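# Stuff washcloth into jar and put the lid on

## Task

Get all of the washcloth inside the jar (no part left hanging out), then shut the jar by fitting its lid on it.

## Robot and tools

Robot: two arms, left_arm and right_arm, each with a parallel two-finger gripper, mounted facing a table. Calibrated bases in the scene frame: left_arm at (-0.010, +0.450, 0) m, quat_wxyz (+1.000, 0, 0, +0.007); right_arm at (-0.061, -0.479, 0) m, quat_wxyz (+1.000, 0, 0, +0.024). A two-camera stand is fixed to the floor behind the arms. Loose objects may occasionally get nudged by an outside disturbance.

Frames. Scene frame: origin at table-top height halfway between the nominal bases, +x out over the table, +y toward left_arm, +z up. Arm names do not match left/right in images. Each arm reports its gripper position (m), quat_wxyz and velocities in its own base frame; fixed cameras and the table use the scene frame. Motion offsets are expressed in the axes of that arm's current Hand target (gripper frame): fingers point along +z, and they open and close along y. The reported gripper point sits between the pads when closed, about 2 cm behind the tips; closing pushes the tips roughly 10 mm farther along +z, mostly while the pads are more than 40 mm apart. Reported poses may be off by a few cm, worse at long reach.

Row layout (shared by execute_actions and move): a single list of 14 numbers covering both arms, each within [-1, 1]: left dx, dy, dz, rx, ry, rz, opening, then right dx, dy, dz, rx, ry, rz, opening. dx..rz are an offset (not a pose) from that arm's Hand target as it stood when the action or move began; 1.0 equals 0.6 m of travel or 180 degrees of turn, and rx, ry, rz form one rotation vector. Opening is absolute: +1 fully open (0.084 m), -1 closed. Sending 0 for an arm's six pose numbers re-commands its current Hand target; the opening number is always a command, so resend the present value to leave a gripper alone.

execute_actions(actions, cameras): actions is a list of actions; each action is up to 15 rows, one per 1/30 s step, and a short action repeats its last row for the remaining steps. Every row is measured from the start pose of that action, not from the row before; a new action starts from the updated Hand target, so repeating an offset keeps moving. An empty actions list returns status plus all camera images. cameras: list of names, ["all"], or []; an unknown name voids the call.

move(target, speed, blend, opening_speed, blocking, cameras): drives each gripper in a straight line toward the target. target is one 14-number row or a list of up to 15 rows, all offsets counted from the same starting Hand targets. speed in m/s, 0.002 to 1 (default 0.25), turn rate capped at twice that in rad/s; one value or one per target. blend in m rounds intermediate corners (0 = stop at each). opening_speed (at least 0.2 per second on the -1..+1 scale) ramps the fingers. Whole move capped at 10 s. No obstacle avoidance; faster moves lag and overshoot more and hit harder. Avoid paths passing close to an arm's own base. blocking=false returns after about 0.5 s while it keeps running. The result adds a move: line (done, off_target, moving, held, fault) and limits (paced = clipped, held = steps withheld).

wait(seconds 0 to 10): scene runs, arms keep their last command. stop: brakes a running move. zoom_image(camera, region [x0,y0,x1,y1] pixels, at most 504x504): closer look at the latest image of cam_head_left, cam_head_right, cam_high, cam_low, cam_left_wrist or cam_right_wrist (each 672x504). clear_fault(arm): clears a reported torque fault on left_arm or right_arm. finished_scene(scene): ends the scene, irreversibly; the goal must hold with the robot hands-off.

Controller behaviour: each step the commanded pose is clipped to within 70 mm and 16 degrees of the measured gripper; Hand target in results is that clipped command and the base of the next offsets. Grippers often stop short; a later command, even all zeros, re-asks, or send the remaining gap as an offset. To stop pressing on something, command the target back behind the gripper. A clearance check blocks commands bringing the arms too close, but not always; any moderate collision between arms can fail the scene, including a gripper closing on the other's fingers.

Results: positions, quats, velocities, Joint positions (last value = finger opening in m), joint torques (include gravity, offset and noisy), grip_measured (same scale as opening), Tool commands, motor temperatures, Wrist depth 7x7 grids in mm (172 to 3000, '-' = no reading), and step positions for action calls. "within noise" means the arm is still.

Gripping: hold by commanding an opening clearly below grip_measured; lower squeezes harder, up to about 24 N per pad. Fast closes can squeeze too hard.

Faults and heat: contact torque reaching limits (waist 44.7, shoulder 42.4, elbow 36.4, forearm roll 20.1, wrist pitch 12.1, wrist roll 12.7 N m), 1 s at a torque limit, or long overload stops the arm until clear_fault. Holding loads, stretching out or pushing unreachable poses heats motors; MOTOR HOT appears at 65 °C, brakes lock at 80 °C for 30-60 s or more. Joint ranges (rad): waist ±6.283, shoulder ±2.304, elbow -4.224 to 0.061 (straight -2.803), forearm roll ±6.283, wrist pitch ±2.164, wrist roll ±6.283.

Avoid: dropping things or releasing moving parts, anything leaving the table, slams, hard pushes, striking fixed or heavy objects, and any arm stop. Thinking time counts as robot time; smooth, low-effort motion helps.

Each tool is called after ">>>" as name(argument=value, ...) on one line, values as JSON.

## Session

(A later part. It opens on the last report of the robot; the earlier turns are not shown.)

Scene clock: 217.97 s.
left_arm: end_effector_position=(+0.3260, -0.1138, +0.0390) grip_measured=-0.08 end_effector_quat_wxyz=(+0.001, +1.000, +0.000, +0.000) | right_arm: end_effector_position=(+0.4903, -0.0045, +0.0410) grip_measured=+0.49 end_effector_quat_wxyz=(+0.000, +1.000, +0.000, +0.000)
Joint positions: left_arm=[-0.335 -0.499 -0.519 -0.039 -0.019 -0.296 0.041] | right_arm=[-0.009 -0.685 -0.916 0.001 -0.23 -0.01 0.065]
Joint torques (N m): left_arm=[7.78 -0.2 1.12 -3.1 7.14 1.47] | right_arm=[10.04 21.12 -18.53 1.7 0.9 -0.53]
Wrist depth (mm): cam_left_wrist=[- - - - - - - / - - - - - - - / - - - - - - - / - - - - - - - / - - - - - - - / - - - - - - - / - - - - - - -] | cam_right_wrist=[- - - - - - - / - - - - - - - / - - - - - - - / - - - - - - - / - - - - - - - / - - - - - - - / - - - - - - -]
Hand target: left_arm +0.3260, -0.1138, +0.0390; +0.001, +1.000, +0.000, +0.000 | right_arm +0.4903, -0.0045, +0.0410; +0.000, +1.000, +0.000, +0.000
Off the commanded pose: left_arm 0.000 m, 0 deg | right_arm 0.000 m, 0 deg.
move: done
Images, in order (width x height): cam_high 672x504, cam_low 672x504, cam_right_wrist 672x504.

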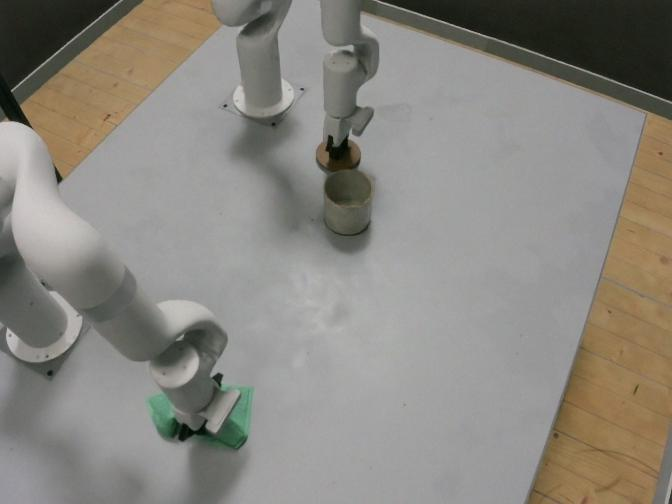

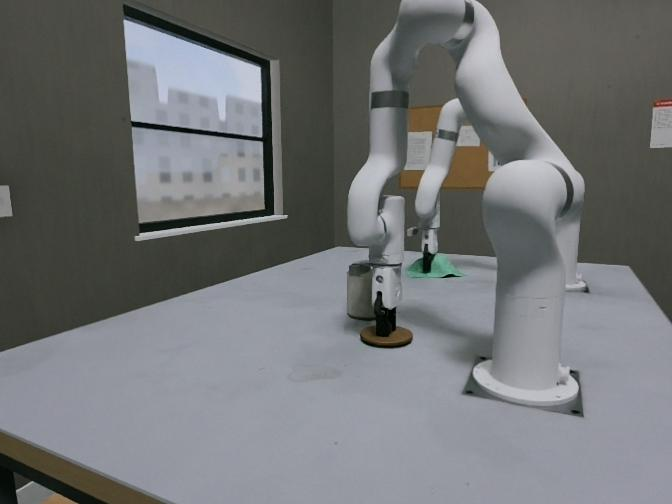

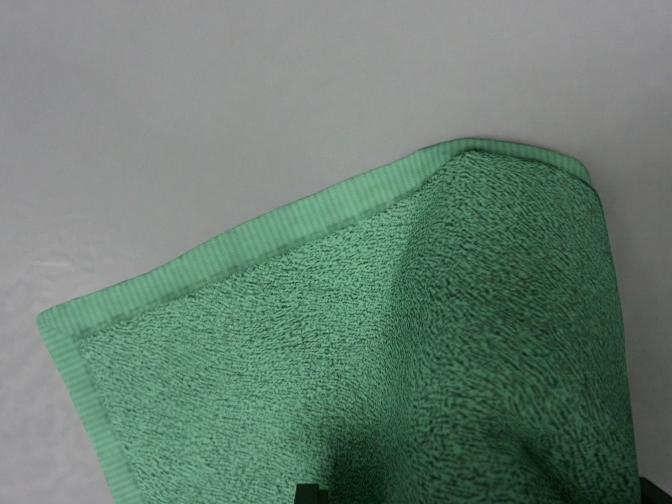

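>>> move(target=[0, 0, -0.0035, 0, 0, 0, -0.85, -0.0833, 0, -0.43, 0, 0, 0, 0.5], speed=0.12, cameras=["cam_high", "cam_low", "cam_right_wrist", "cam_left_wrist"])

>>> zoom_image(camera="cam_low", region=[350, 220, 490, 360])

>>> zoom_image(camera="cam_high", region=[110, 340, 290, 490])

Scene clock: 227.97 s.
left_arm: end_effector_position=(+0.3259, -0.1137, +0.0410) grip_measured=-0.42 end_effector_quat_wxyz=(+0.001, +1.000, +0.000, +0.000) | right_arm: end_effector_position=(+0.4401, -0.0045, +0.2989) grip_measured=+0.49 end_effector_quat_wxyz=(+0.000, +1.000, +0.000, +0.000)
Joint positions: left_arm=[-0.335 -0.492 -0.517 -0.036 -0.024 -0.299 0.026] | right_arm=[-0.01 -0.101 -0.853 0 -0.751 -0.01 0.065]
Joint torques (N m): left_arm=[5.05 32.29 -3.43 2.94 -2.04 -1.22] | right_arm=[-5.57 33.09 -26.77 -1.13 -2.41 -0.57]
Wrist depth (mm): cam_left_wrist=[- - - - - - - / - - - - - - - / - - - - - - - / - - - - - - - / - - - - - - - / - - - - - - - / - - - - - - -] | cam_right_wrist=[417 418 419 420 420 421 422 / 418 419 420 420 421 422 424 / 419 420 421 416 419 422 424 / 420 420 417 412 418 424 424 / 421 421 422 399 349 424 425 / 421 422 422 379 359 424 426 / 422 423 423 424 413 426 426]
Hand target: left_arm +0.3260, -0.1137, +0.0411; +0.001, +1.000, +0.000, +0.000 | right_arm +0.4401, -0.0045, +0.2990; +0.000, +1.000, +0.000, +0.000
Off the commanded pose: left_arm 0.000 m, 0 deg | right_arm 0.000 m, 0 deg.
move: done
Images, in order (width x height): cam_high 672x504, cam_low 672x504, cam_left_wrist 672x504, cam_right_wrist 672x504.

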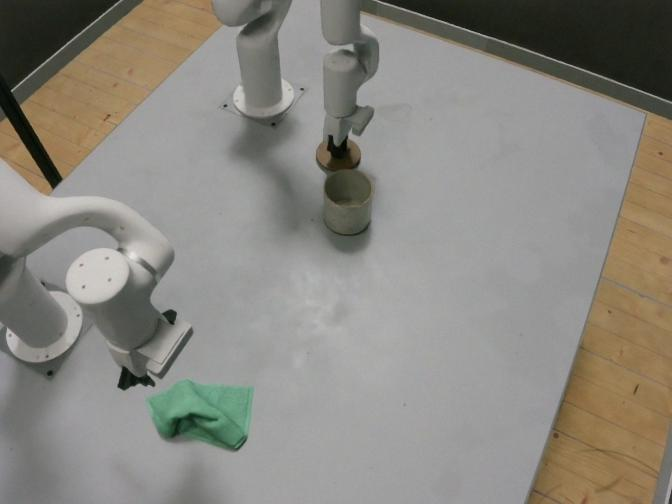

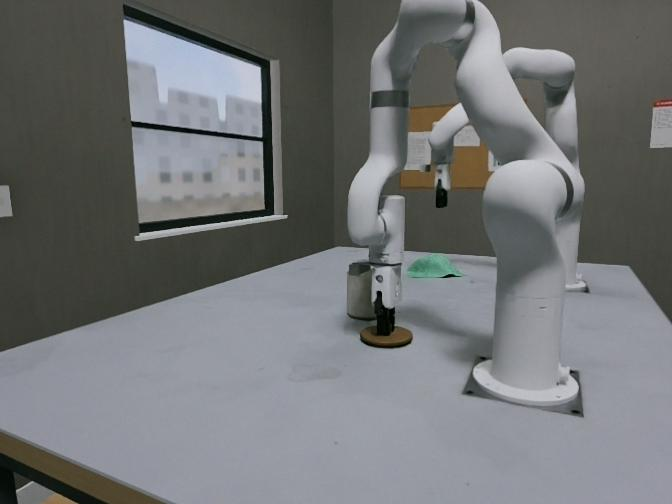

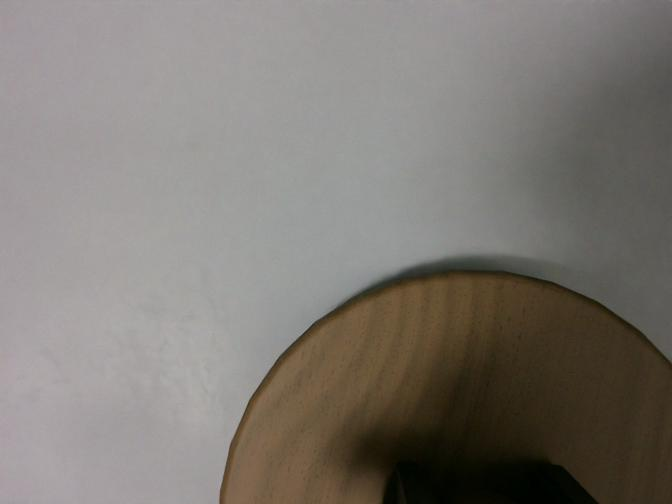

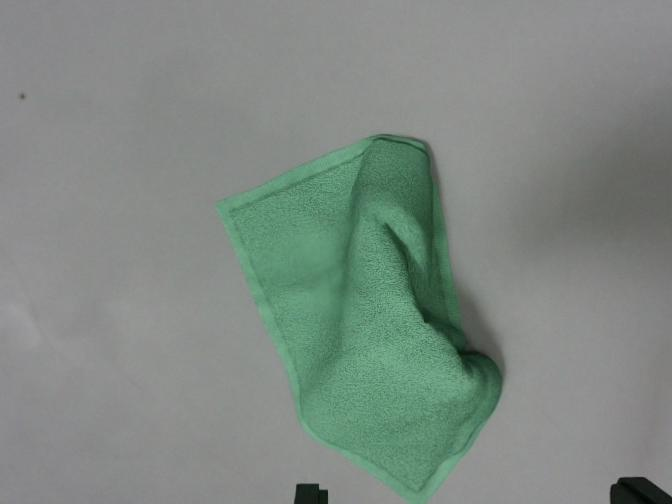

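Scaled by 3.600 from the camera's 672x504 image, which has a finer 960x720 frame.

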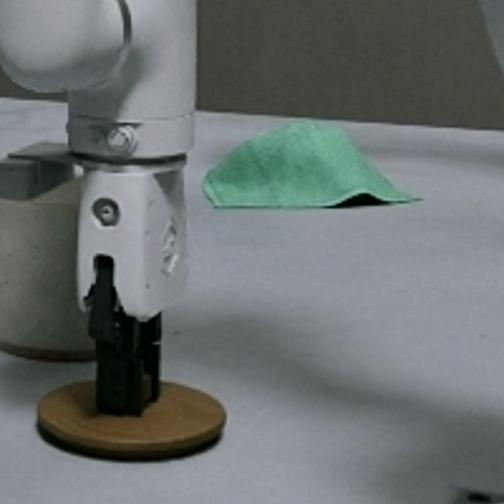

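Scaled by 2.800 from the camera's 672x504 image, which has a finer 960x720 frame.

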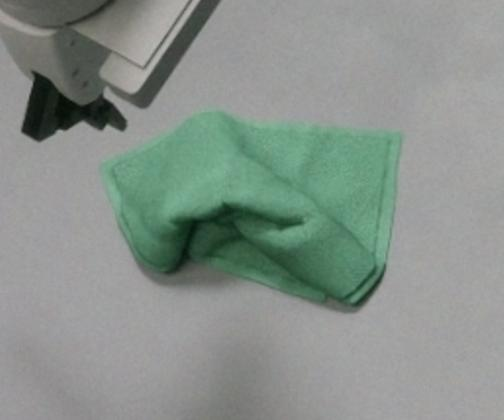

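>>> move(target=[[0, 0, -0.1817, 0, 0, 0, -0.9, 0.2065, 0.0333, 0.2983, 0, 0, 0, 0.5], [0, -0.1562, -0.265, 0, 0, 0, -0.9, 0.2065, 0.0333, 0.4433, 0, 0, 0, 0.5]], speed=[0.18, 0.06], cameras=["cam_high", "cam_low", "cam_right_wrist", "cam_left_wrist"])

>>> zoom_image(camera="cam_low", region=[370, 200, 480, 300])

>>> zoom_image(camera="cam_high", region=[110, 340, 290, 490])

Scene clock: 261.43 s.
left_arm: end_effector_position=(+0.3259, -0.0199, +0.1999) grip_measured=-0.42 end_effector_quat_wxyz=(+0.001, +1.000, +0.000, +0.000) | right_arm: end_effector_position=(+0.5642, -0.0245, +0.0331) grip_measured=+0.49 end_effector_quat_wxyz=(+0.000, +1.000, +0.000, +0.000)
Joint positions: left_arm=[-0.06 0.007 -0.471 -0.002 -0.476 -0.057 0.026] | right_arm=[-0.044 -0.815 -1.147 0.001 -0.331 -0.044 0.065]
Joint torques (N m): left_arm=[10.58 23.78 -21.78 -2.42 -2.35 2.39] | right_arm=[-0.1 19.37 -21.68 1.63 2.11 -1.11]
Wrist depth (mm): cam_left_wrist=[328 328 327 328 326 325 324 / 328 328 328 327 325 325 325 / 329 329 328 328 326 325 324 / 330 329 328 327 327 326 325 / 330 329 - - - - 325 / 330 330 - - - - - / 331 - - - - - -] | cam_right_wrist=[- - - - - - - / - - - - - - - / - - - - - - - / - - - - - - - / - - - - - - - / - - - - - - - / - - - - - - -]
Hand target: left_arm +0.3259, -0.0199, +0.2000; +0.001, +1.000, +0.000, +0.000 | right_arm +0.5642, -0.0245, +0.0331; +0.000, +1.000, +0.000, +0.000
Off the commanded pose: left_arm 0.000 m, 0 deg | right_arm 0.000 m, 0 deg.
move: done
Images, in order (width x height): cam_high 672x504, cam_low 672x504, cam_left_wrist 672x504, cam_right_wrist 672x504.

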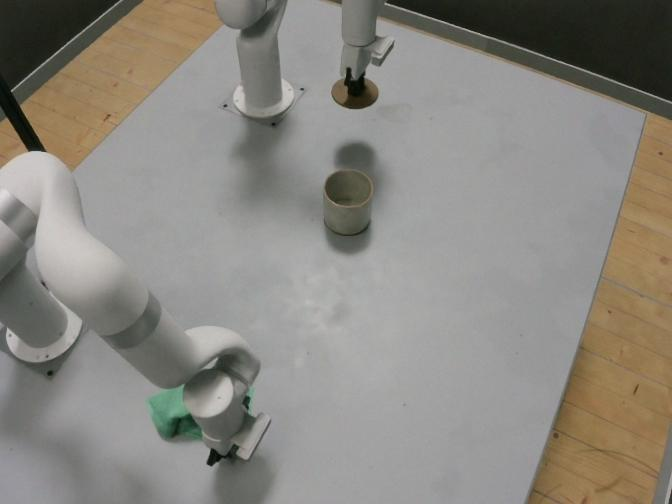

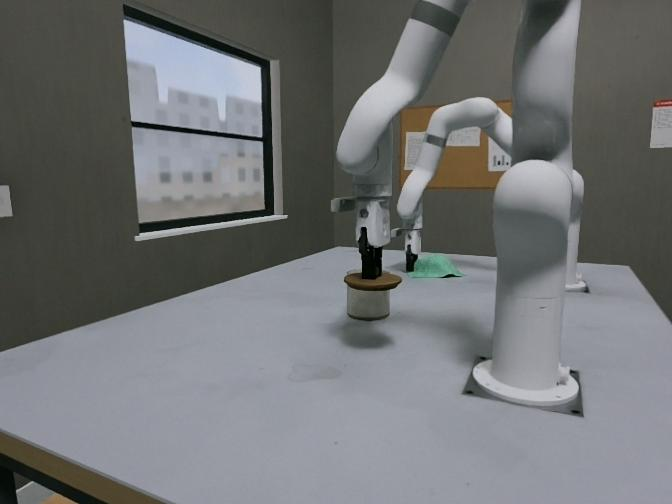

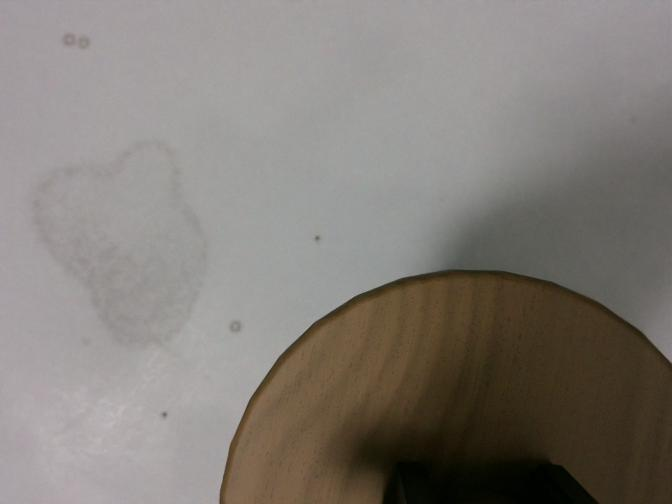

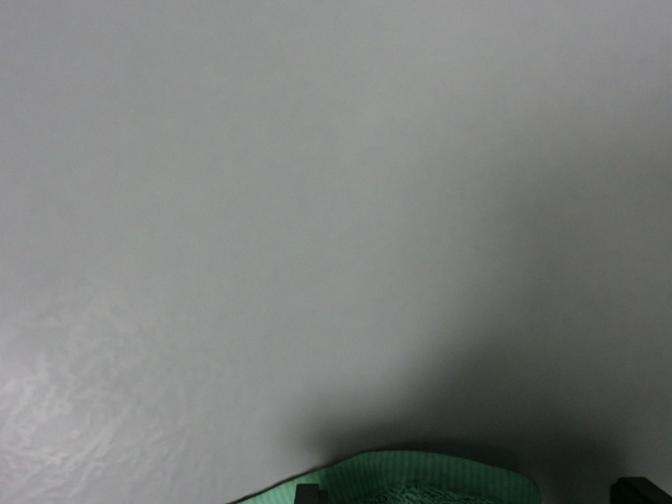

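Scaled by 4.582 from the camera's 672x504 image, which has a finer 960x720 frame.

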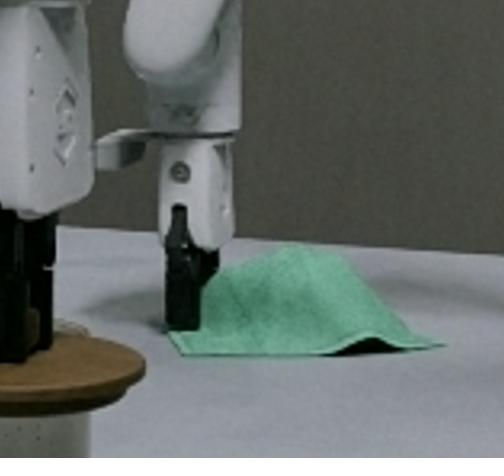

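Scaled by 2.800 from the camera's 672x504 image, which has a finer 960x720 frame.

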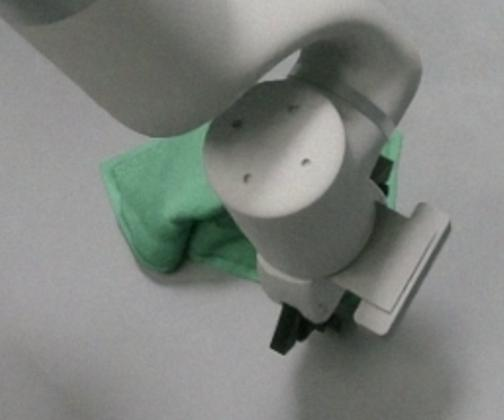

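>>> move(target=[0, 0, 0, 0, 0, 0, -0.9, 0, 0, 0.0017, 0, 0, 0, -1], speed=0.05, opening_speed=1.2, cameras=["cam_low", "cam_right_wrist"])

>>> zoom_image(camera="cam_low", region=[370, 200, 480, 300])

Scene clock: 270.17 s.
left_arm: end_effector_position=(+0.3259, -0.0199, +0.2000) grip_measured=-0.42 end_effector_quat_wxyz=(+0.001, +1.000, +0.000, +0.000) | right_arm: end_effector_position=(+0.5642, -0.0245, +0.0320) grip_measured=-0.75 end_effector_quat_wxyz=(+0.000, +1.000, +0.000, +0.000)
Joint positions: left_arm=[-0.06 0.007 -0.471 -0.002 -0.476 -0.057 0.026] | right_arm=[-0.044 -0.817 -1.148 0.001 -0.33 -0.044 0.011]
Joint torques (N m): left_arm=[8.89 22.52 -21.72 -2.01 -2.31 2.42] | right_arm=[1.44 18.6 -20.82 1.91 2.13 -1.03]
Wrist depth (mm): cam_left_wrist=[328 329 327 326 326 325 324 / 329 328 327 327 326 324 325 / 329 328 328 327 327 326 324 / 329 329 328 327 326 326 324 / 330 329 - - - - 324 / 330 329 - - - - - / 331 - - - - - -] | cam_right_wrist=[- - - - - - - / - - - - - - - / - - - - - - - / - - - - - - - / - - - - - - - / - - - - - - - / - - - - - - -]
Hand target: left_arm +0.3259, -0.0199, +0.2000; +0.001, +1.000, +0.000, +0.000 | right_arm +0.5642, -0.0245, +0.0320; +0.000, +1.000, +0.000, +0.000
Off the commanded pose: left_arm 0.000 m, 0 deg | right_arm 0.000 m, 0 deg.
move: done
Images, in order (width x height): cam_low 672x504, cam_right_wrist 672x504.

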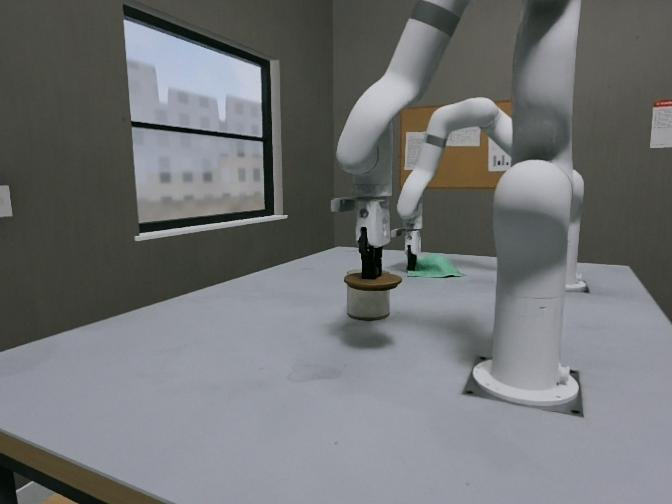

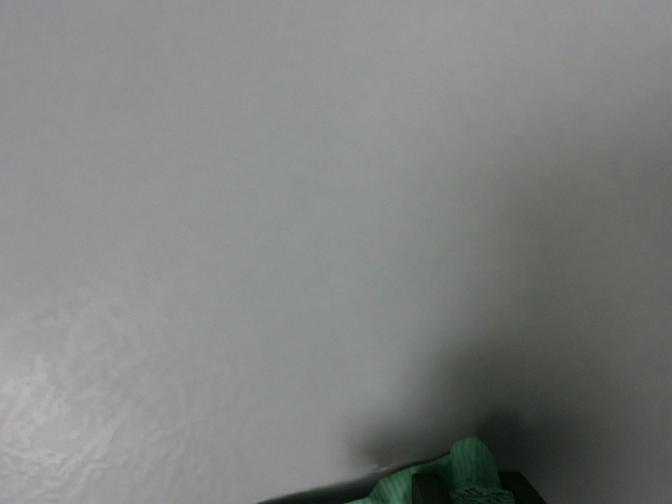

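Scaled by 4.582 from the camera's 672x504 image, which has a finer 960x720 frame.

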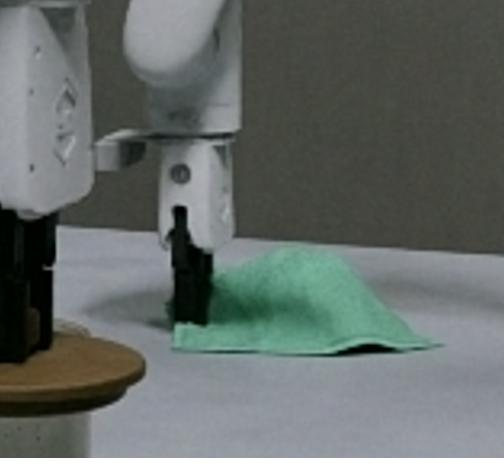

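>>> move(target=[0.0, -0.1167, 0, 0, 0, 0, -0.9, -0.057, 0, -0.6967, 0, 0, 0, -1], speed=0.12, cameras=["all"])

>>> zoom_image(camera="cam_low", region=[350, 120, 490, 300])

>>> zoom_image(camera="cam_high", region=[110, 280, 290, 470])

>>> zoom_image(camera="cam_head_left", region=[450, 240, 650, 440])

Scene clock: 286.43 s.
left_arm: end_effector_position=(+0.3259, +0.0502, +0.1999) grip_measured=-0.42 end_effector_quat_wxyz=(+0.001, +1.000, +0.000, +0.000) | right_arm: end_effector_position=(+0.5297, -0.0246, +0.4500) grip_measured=-0.76 end_effector_quat_wxyz=(+0.000, +1.000, +0.000, +0.000)
Joint positions: left_arm=[0.154 -0.002 -0.479 -0.003 -0.476 0.157 0.026] | right_arm=[-0.046 -0.21 -1.329 0 -1.119 -0.046 0.011]
Joint torques (N m): left_arm=[9.82 5.12 -21.54 -2.59 -1.1 2.31] | right_arm=[-11.48 39.18 -28.25 -1.91 -2.29 -1.08]
Wrist depth (mm): cam_left_wrist=[329 328 327 327 327 324 324 / 330 329 328 327 326 325 324 / 330 328 327 327 325 325 325 / 330 329 328 327 326 326 324 / 330 329 - - - - 325 / 331 330 - - - - - / 331 - - - - - -] | cam_right_wrist=[566 566 568 569 571 572 573 / 566 567 568 570 570 572 573 / 568 568 571 571 571 572 573 / 568 569 570 572 573 573 573 / 570 571 - 236 574 575 574 / 570 571 208 200 576 577 576 / 573 573 - 178 576 576 576]
Hand target: left_arm +0.3259, +0.0502, +0.1999; +0.001, +1.000, +0.000, +0.000 | right_arm +0.5297, -0.0246, +0.4500; +0.000, +1.000, +0.000, +0.000
Off the commanded pose: left_arm 0.000 m, 0 deg | right_arm 0.000 m, 0 deg.
move: done

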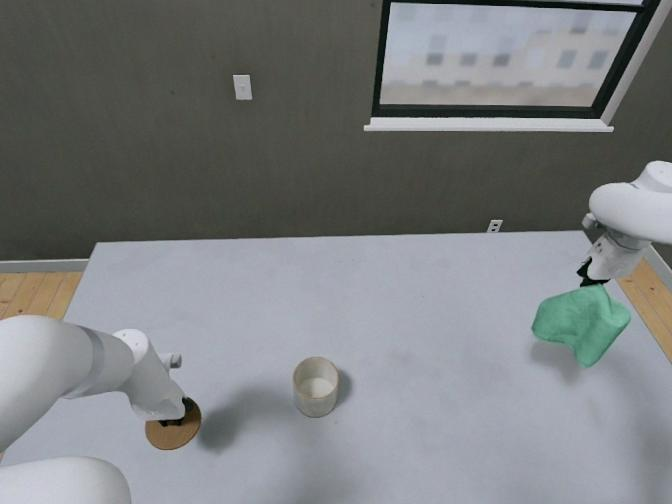

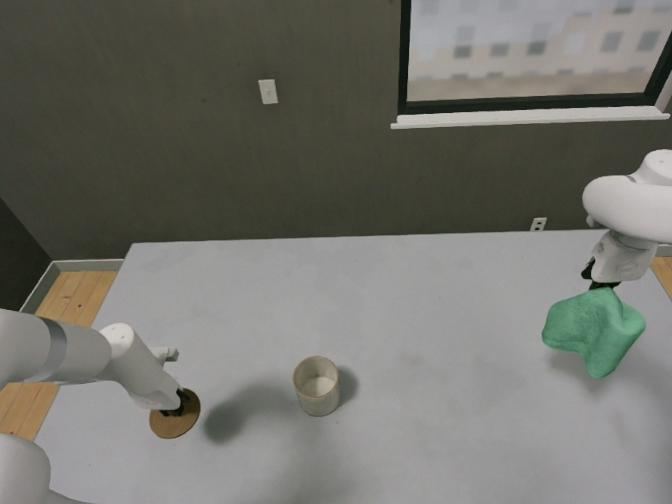

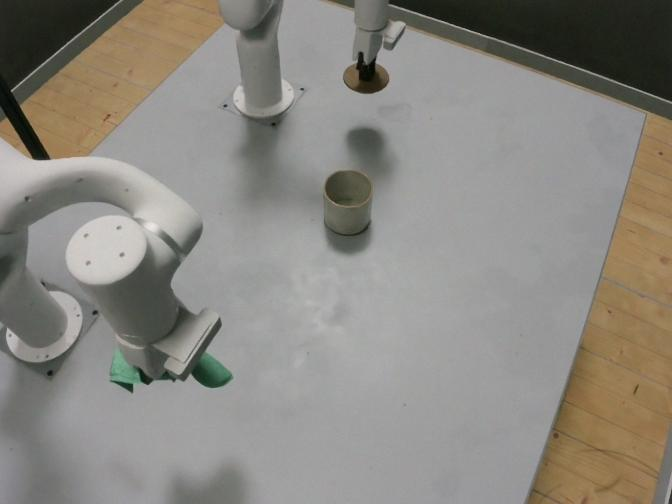

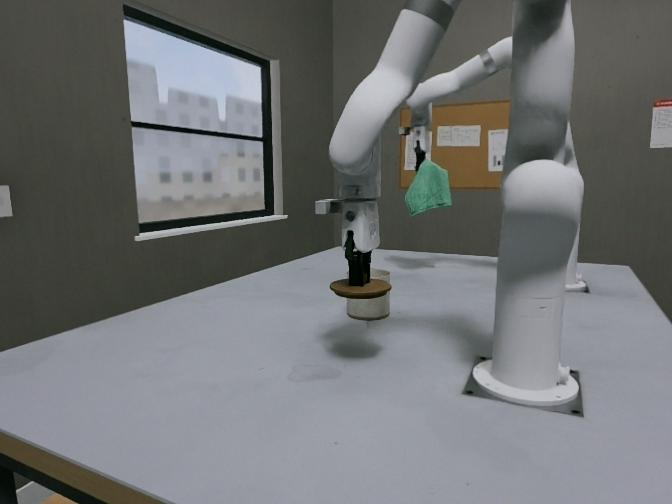

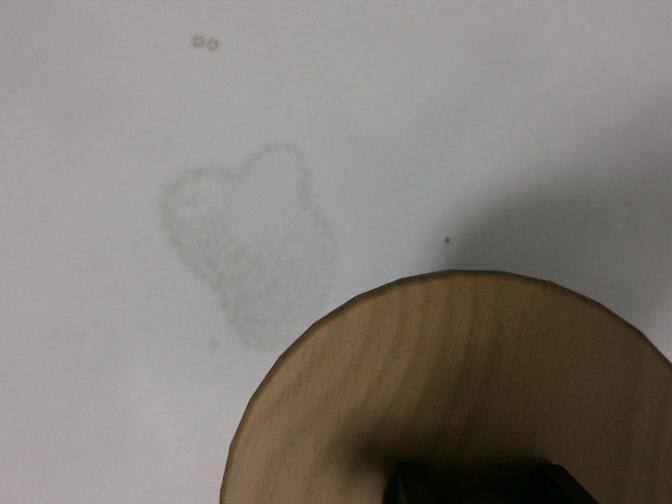

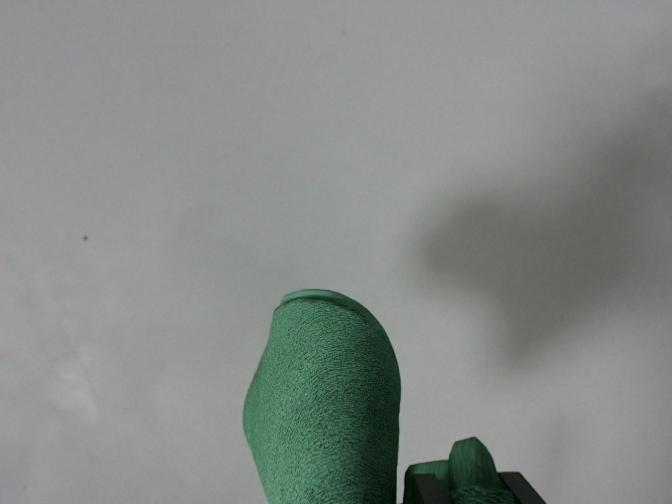

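Scaled by 2.800 from the camera's 672x504 image, which has a finer 960x720 frame.

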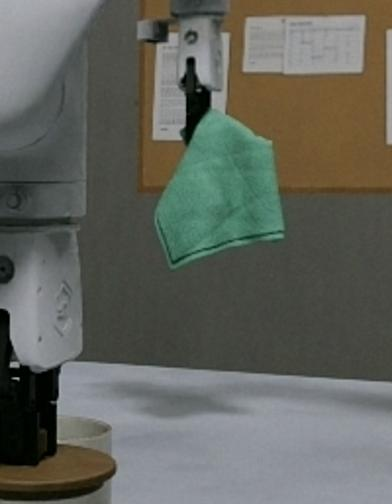

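Scaled by 2.653 from the camera's 672x504 image, which has a finer 960x720 frame.

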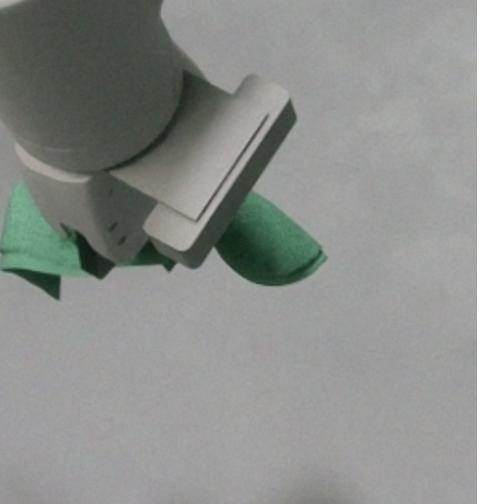

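Scaled by 2.520 from the camera's 672x504 image, which has a finer 960x720 frame.

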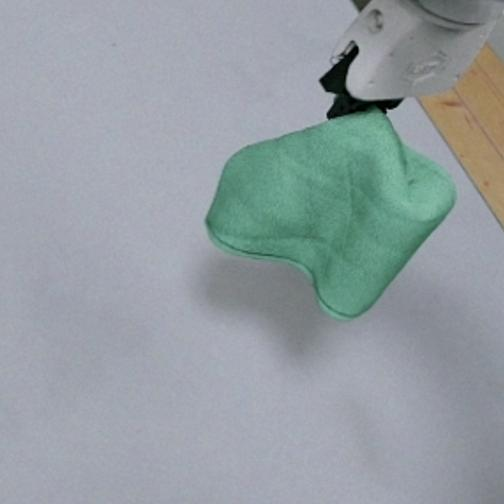

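>>> move(target=[[0, 0, 0, 0, 0, 0, -0.9, -0.03, 0, 0.35, 0, 0, 0, -1], [0, 0, 0, 0, 0, 0, -0.9, 0.05, 0, 0.67, 0, 0, 0, -1], [0, 0, 0, 0, 0, 0, -0.9, 0.05, 0, 0.67, 0, 0, 0, 0.3], [0, 0, 0, 0, 0, 0, -0.9, 0.05, 0, 0.52, 0, 0, 0, 0.3], [0, 0, 0, 0, 0, 0, -0.9, -0.13, 0, 0.2, 0, 0, 0, 0.3]], speed=[0.15, 0.12, 0.12, 0.12, 0.2], blend=[0.03, 0, 0, 0.03, 0], cameras=["cam_head_left", "cam_high", "cam_low", "cam_right_wrist"])

>>> zoom_image(camera="cam_high", region=[110, 330, 290, 490])

>>> zoom_image(camera="cam_head_left", region=[450, 300, 630, 470])

Scene clock: 305.70 s.
left_arm: end_effector_position=(+0.3259, +0.0502, +0.1999) grip_measured=-0.42 end_effector_quat_wxyz=(+0.001, +1.000, +0.000, +0.000) | right_arm: end_effector_position=(+0.4518, -0.0245, +0.3299) grip_measured=+0.29 end_effector_quat_wxyz=(+0.000, +1.000, +0.000, +0.000)
Joint positions: left_arm=[0.154 -0.002 -0.479 -0.003 -0.476 0.157 0.026] | right_arm=[-0.054 -0.095 -0.923 0 -0.827 -0.054 0.056]
Joint torques (N m): left_arm=[10.02 6.17 -21.53 -2.5 2.32 2.37] | right_arm=[-12.04 33.48 -6.13 -1.4 -2.43 -1.08]
Wrist depth (mm): cam_left_wrist=[329 328 328 326 325 324 323 / 330 327 328 327 326 325 324 / 329 329 328 327 326 326 325 / 330 329 328 328 327 326 325 / 329 329 - - - - 324 / 330 330 - - - - - / 331 - - - - - -] | cam_right_wrist=[449 449 450 451 451 452 452 / 449 449 451 450 452 453 452 / 450 450 450 414 450 453 455 / 451 452 415 394 396 454 455 / 452 452 446 448 447 455 455 / 453 452 452 449 449 455 456 / 453 454 453 456 455 456 456]
Hand target: left_arm +0.3259, +0.0502, +0.1999; +0.001, +1.000, +0.000, +0.000 | right_arm +0.4518, -0.0245, +0.3300; +0.000, +1.000, +0.000, +0.000
Off the commanded pose: left_arm 0.000 m, 0 deg | right_arm 0.000 m, 0 deg.
move: done
Images, in order (width x height): cam_head_left 672x504, cam_high 672x504, cam_low 672x504, cam_right_wrist 672x504.

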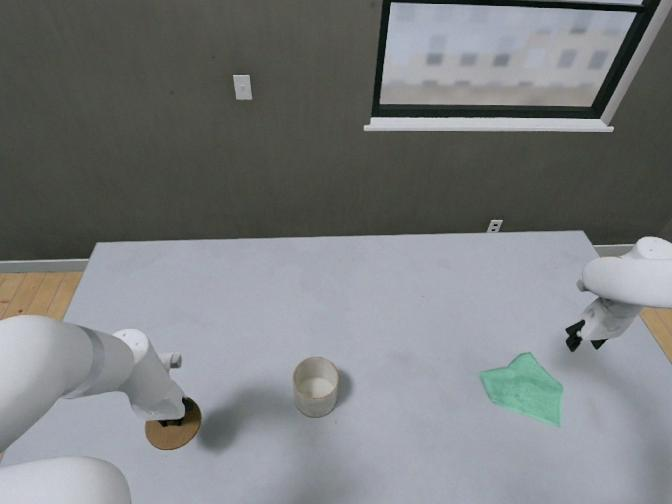

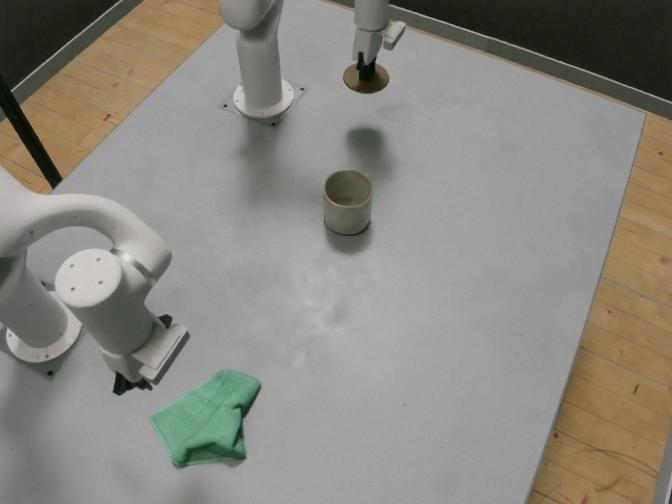

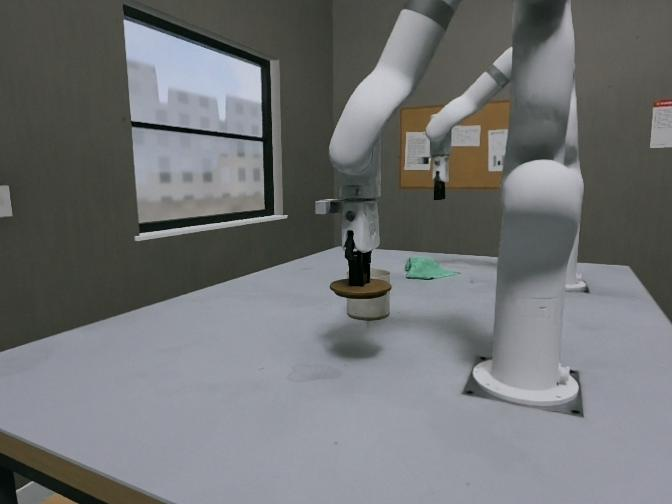

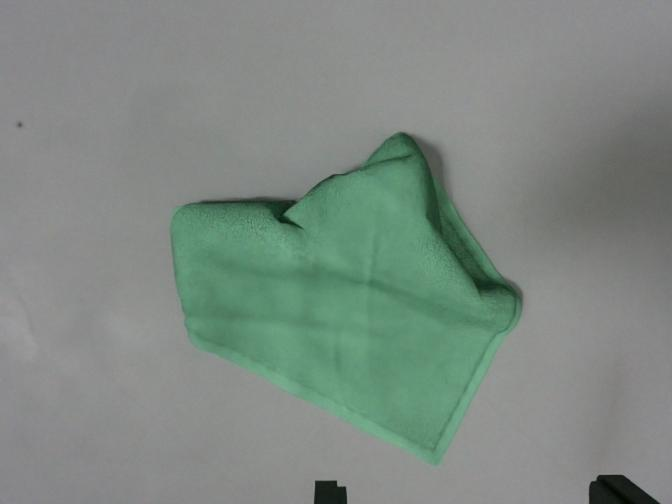

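Scaled by 2.800 from the camera's 672x504 image, which has a finer 960x720 frame.

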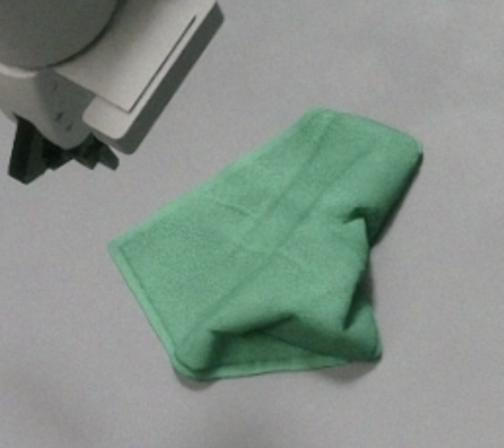

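Scaled by 2.800 from the camera's 672x504 image, which has a finer 960x720 frame.

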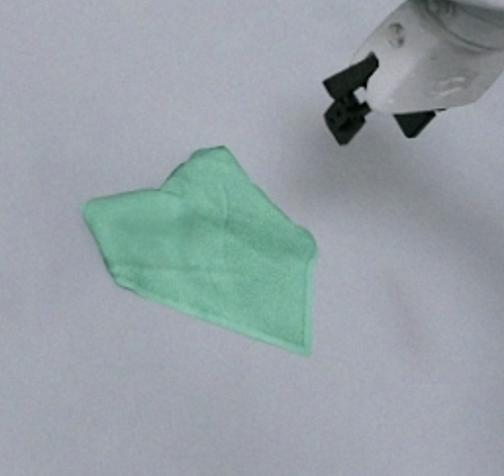

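>>> move(target=[[0, 0, 0, 0, 0, 0, -0.9, 0.1187, 0.001, 0.3, 0, 0, 0, 0.8], [0, 0, 0, 0, 0, 0, -0.9, 0.1187, 0.001, 0.4933, 0, 0, 0, 0.8], [0, 0, 0, 0, 0, 0, -0.9, 0.1187, 0.001, 0.4933, 0, 0, 0, -1]], speed=[0.18, 0.08, 0.08], opening_speed=1.3, cameras=["cam_low", "cam_high", "cam_right_wrist"])

>>> zoom_image(camera="cam_high", region=[110, 330, 290, 490])

Scene clock: 330.50 s.
left_arm: end_effector_position=(+0.3259, +0.0502, +0.1999) grip_measured=-0.42 end_effector_quat_wxyz=(+0.001, +1.000, +0.000, +0.000) | right_arm: end_effector_position=(+0.5233, -0.0251, +0.0341) grip_measured=-0.58 end_effector_quat_wxyz=(+0.000, +1.000, +0.000, +0.000)
Joint positions: left_arm=[0.154 -0.002 -0.479 -0.003 -0.476 0.157 0.026] | right_arm=[-0.048 -0.75 -1.019 0.001 -0.268 -0.049 0.019]
Joint torques (N m): left_arm=[9.32 5.07 -20.88 -1.93 2.34 2.39] | right_arm=[5.45 9.77 4.25 1.55 2.06 -0.54]
Wrist depth (mm): cam_left_wrist=[328 328 327 327 326 325 324 / 330 328 327 326 326 325 324 / 330 329 329 326 326 326 325 / 330 329 329 327 326 326 325 / 330 330 - - - - 325 / 330 330 - - - - - / 330 - - - - - -] | cam_right_wrist=[- - - - - - - / - - - - - - - / - - - - - - - / - - - - - - - / - - - - - - - / - - - - - - - / - - - - - - -]
Hand target: left_arm +0.3259, +0.0502, +0.1999; +0.001, +1.000, +0.000, +0.000 | right_arm +0.5232, -0.0251, +0.0341; +0.000, +1.000, +0.000, +0.000
Off the commanded pose: left_arm 0.000 m, 0 deg | right_arm 0.000 m, 0 deg.
move: done
Images, in order (width x height): cam_high 672x504, cam_low 672x504, cam_right_wrist 672x504.

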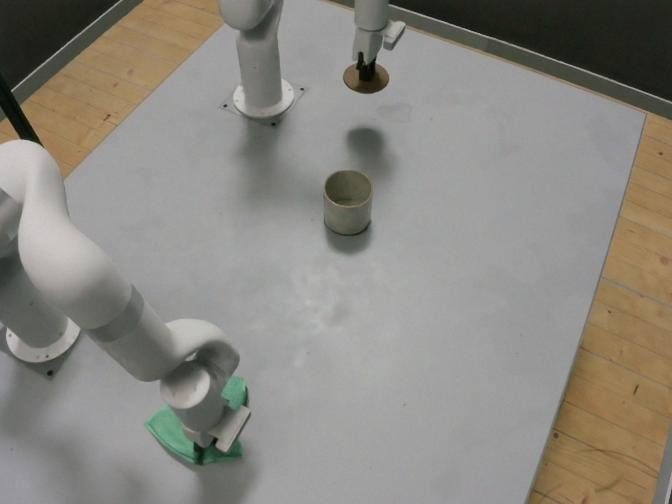

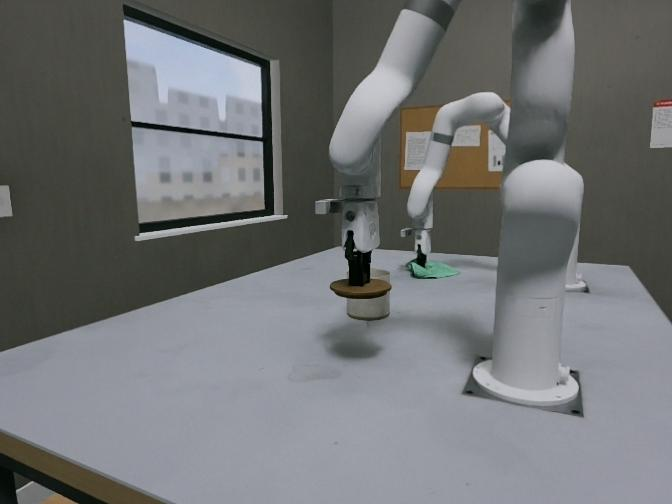

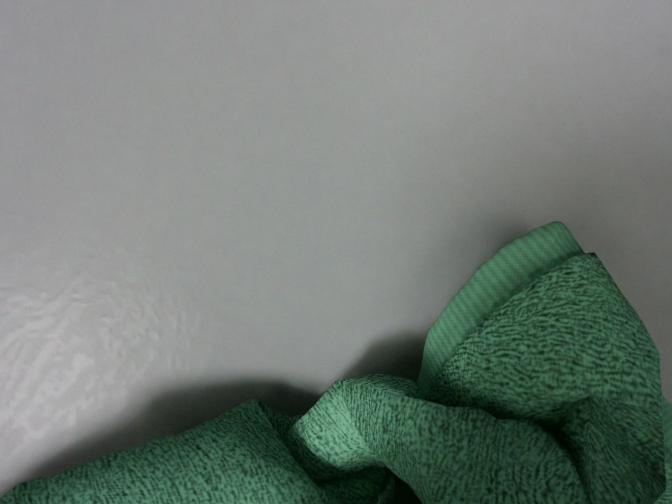

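Scaled by 2.800 from the camera's 672x504 image, which has a finer 960x720 frame.

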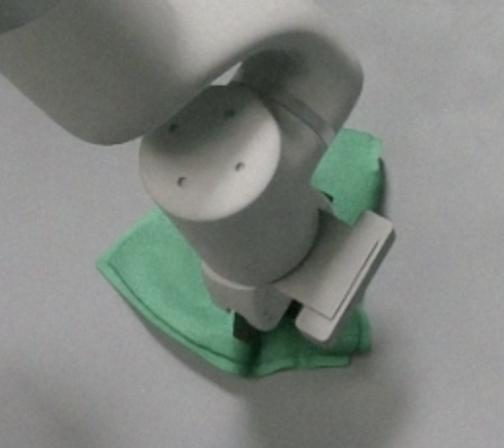

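Gripped. Lift.

>>> move(target=[0, 0, 0, 0, 0, 0, -0.9, -0.0333, 0, -0.66, 0, 0, 0, -1], speed=0.13, cameras=["cam_head_left", "cam_low", "cam_high", "cam_right_wrist"])

>>> zoom_image(camera="cam_low", region=[350, 120, 490, 300])

>>> zoom_image(camera="cam_high", region=[110, 280, 290, 470])

>>> zoom_image(camera="cam_head_left", region=[470, 240, 650, 420])

Scene clock: 341.40 s.
left_arm: end_effector_position=(+0.3259, +0.0502, +0.1999) grip_measured=-0.42 end_effector_quat_wxyz=(+0.001, +1.000, +0.000, +0.000) | right_arm: end_effector_position=(+0.5029, -0.0252, +0.4300) grip_measured=-0.62 end_effector_quat_wxyz=(+0.000, +1.000, +0.000, +0.000)
Joint positions: left_arm=[0.154 -0.002 -0.479 -0.003 -0.476 0.157 0.026] | right_arm=[-0.05 -0.149 -1.214 0 -1.064 -0.05 0.017]
Joint torques (N m): left_arm=[10.96 6.09 -21.38 -1.84 2.17 2.28] | right_arm=[-5.65 36.62 -27.58 -1.52 -2.36 -0.61]
Wrist depth (mm): cam_left_wrist=[328 328 328 326 325 324 323 / 329 329 327 327 326 325 324 / 331 328 327 326 326 325 324 / 330 328 327 327 326 325 325 / 330 329 - - - - 325 / 330 330 - - - - - / 331 - - - - - -] | cam_right_wrist=[545 547 548 548 549 550 552 / 547 548 549 550 551 553 553 / 548 548 551 552 552 554 555 / 548 550 551 552 - - 554 / 549 551 552 - - - 557 / - 183 - - - - 558 / 552 - - - - - 557]
Hand target: left_arm +0.3259, +0.0502, +0.1999; +0.001, +1.000, +0.000, +0.000 | right_arm +0.5030, -0.0252, +0.4300; +0.000, +1.000, +0.000, +0.000
Off the commanded pose: left_arm 0.000 m, 0 deg | right_arm 0.000 m, 0 deg.
move: done
Images, in order (width x height): cam_head_left 672x504, cam_high 672x504, cam_low 672x504, cam_right_wrist 672x504.

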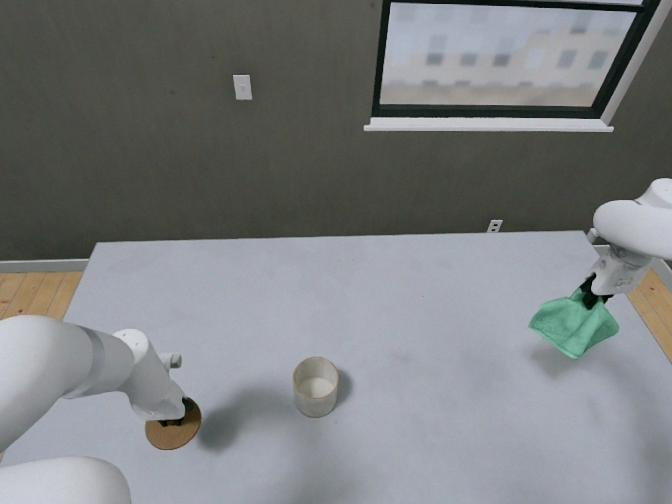

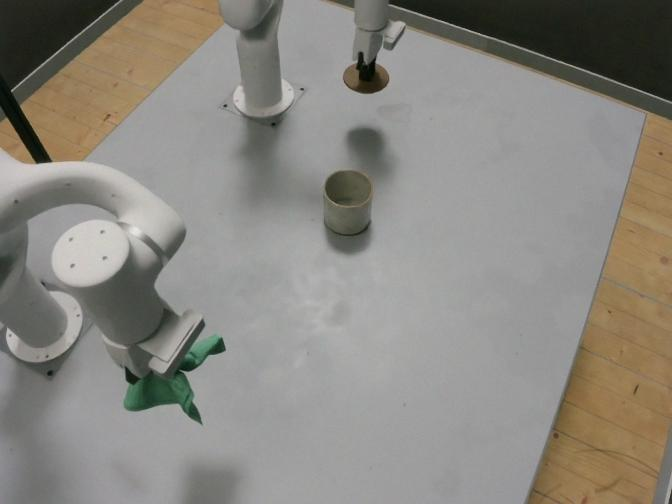

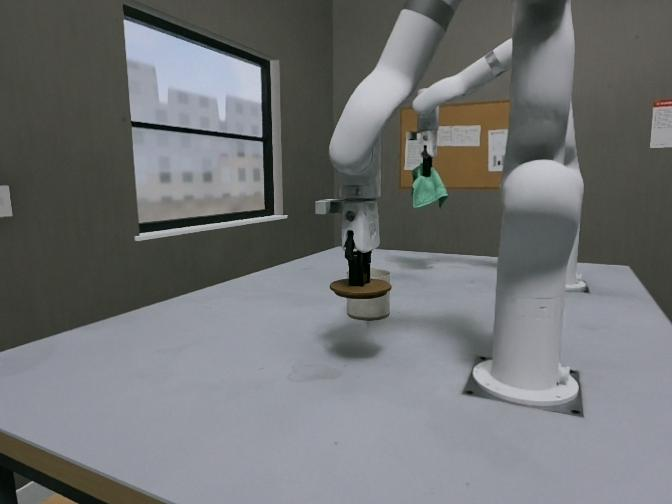

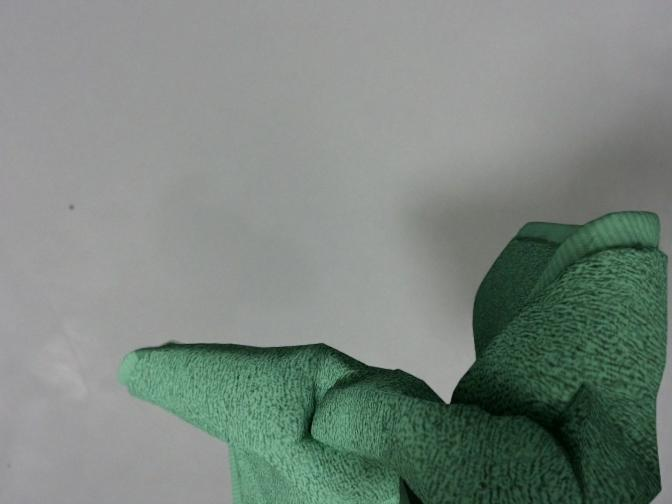

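Scaled by 2.800 from the camera's 672x504 image, which has a finer 960x720 frame.

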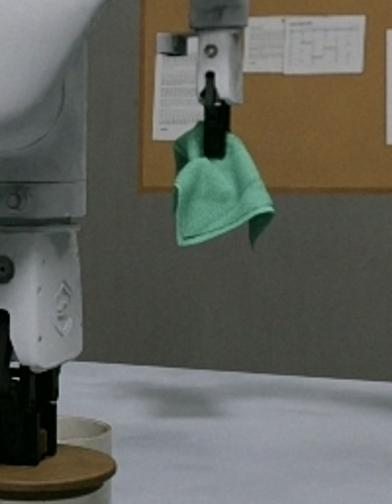

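Scaled by 2.653 from the camera's 672x504 image, which has a finer 960x720 frame.

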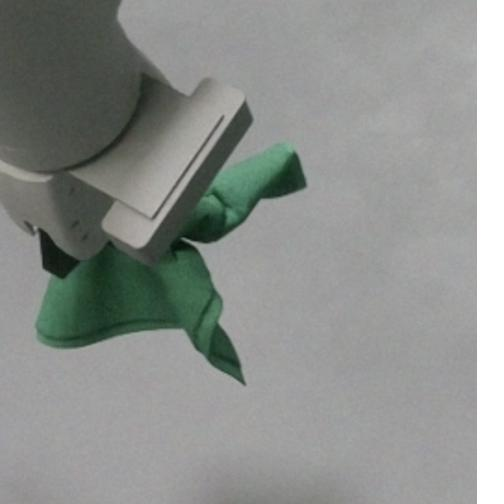

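Scaled by 2.800 from the camera's 672x504 image, which has a finer 960x720 frame.

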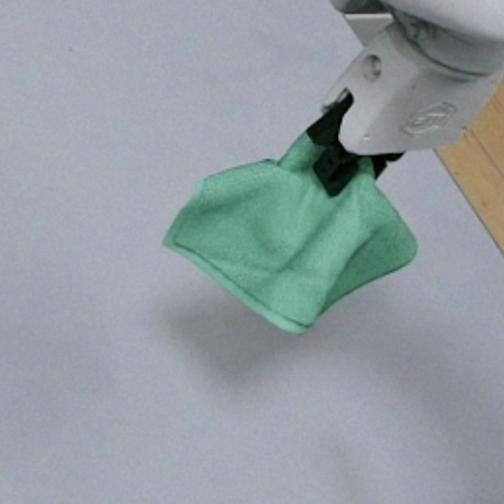

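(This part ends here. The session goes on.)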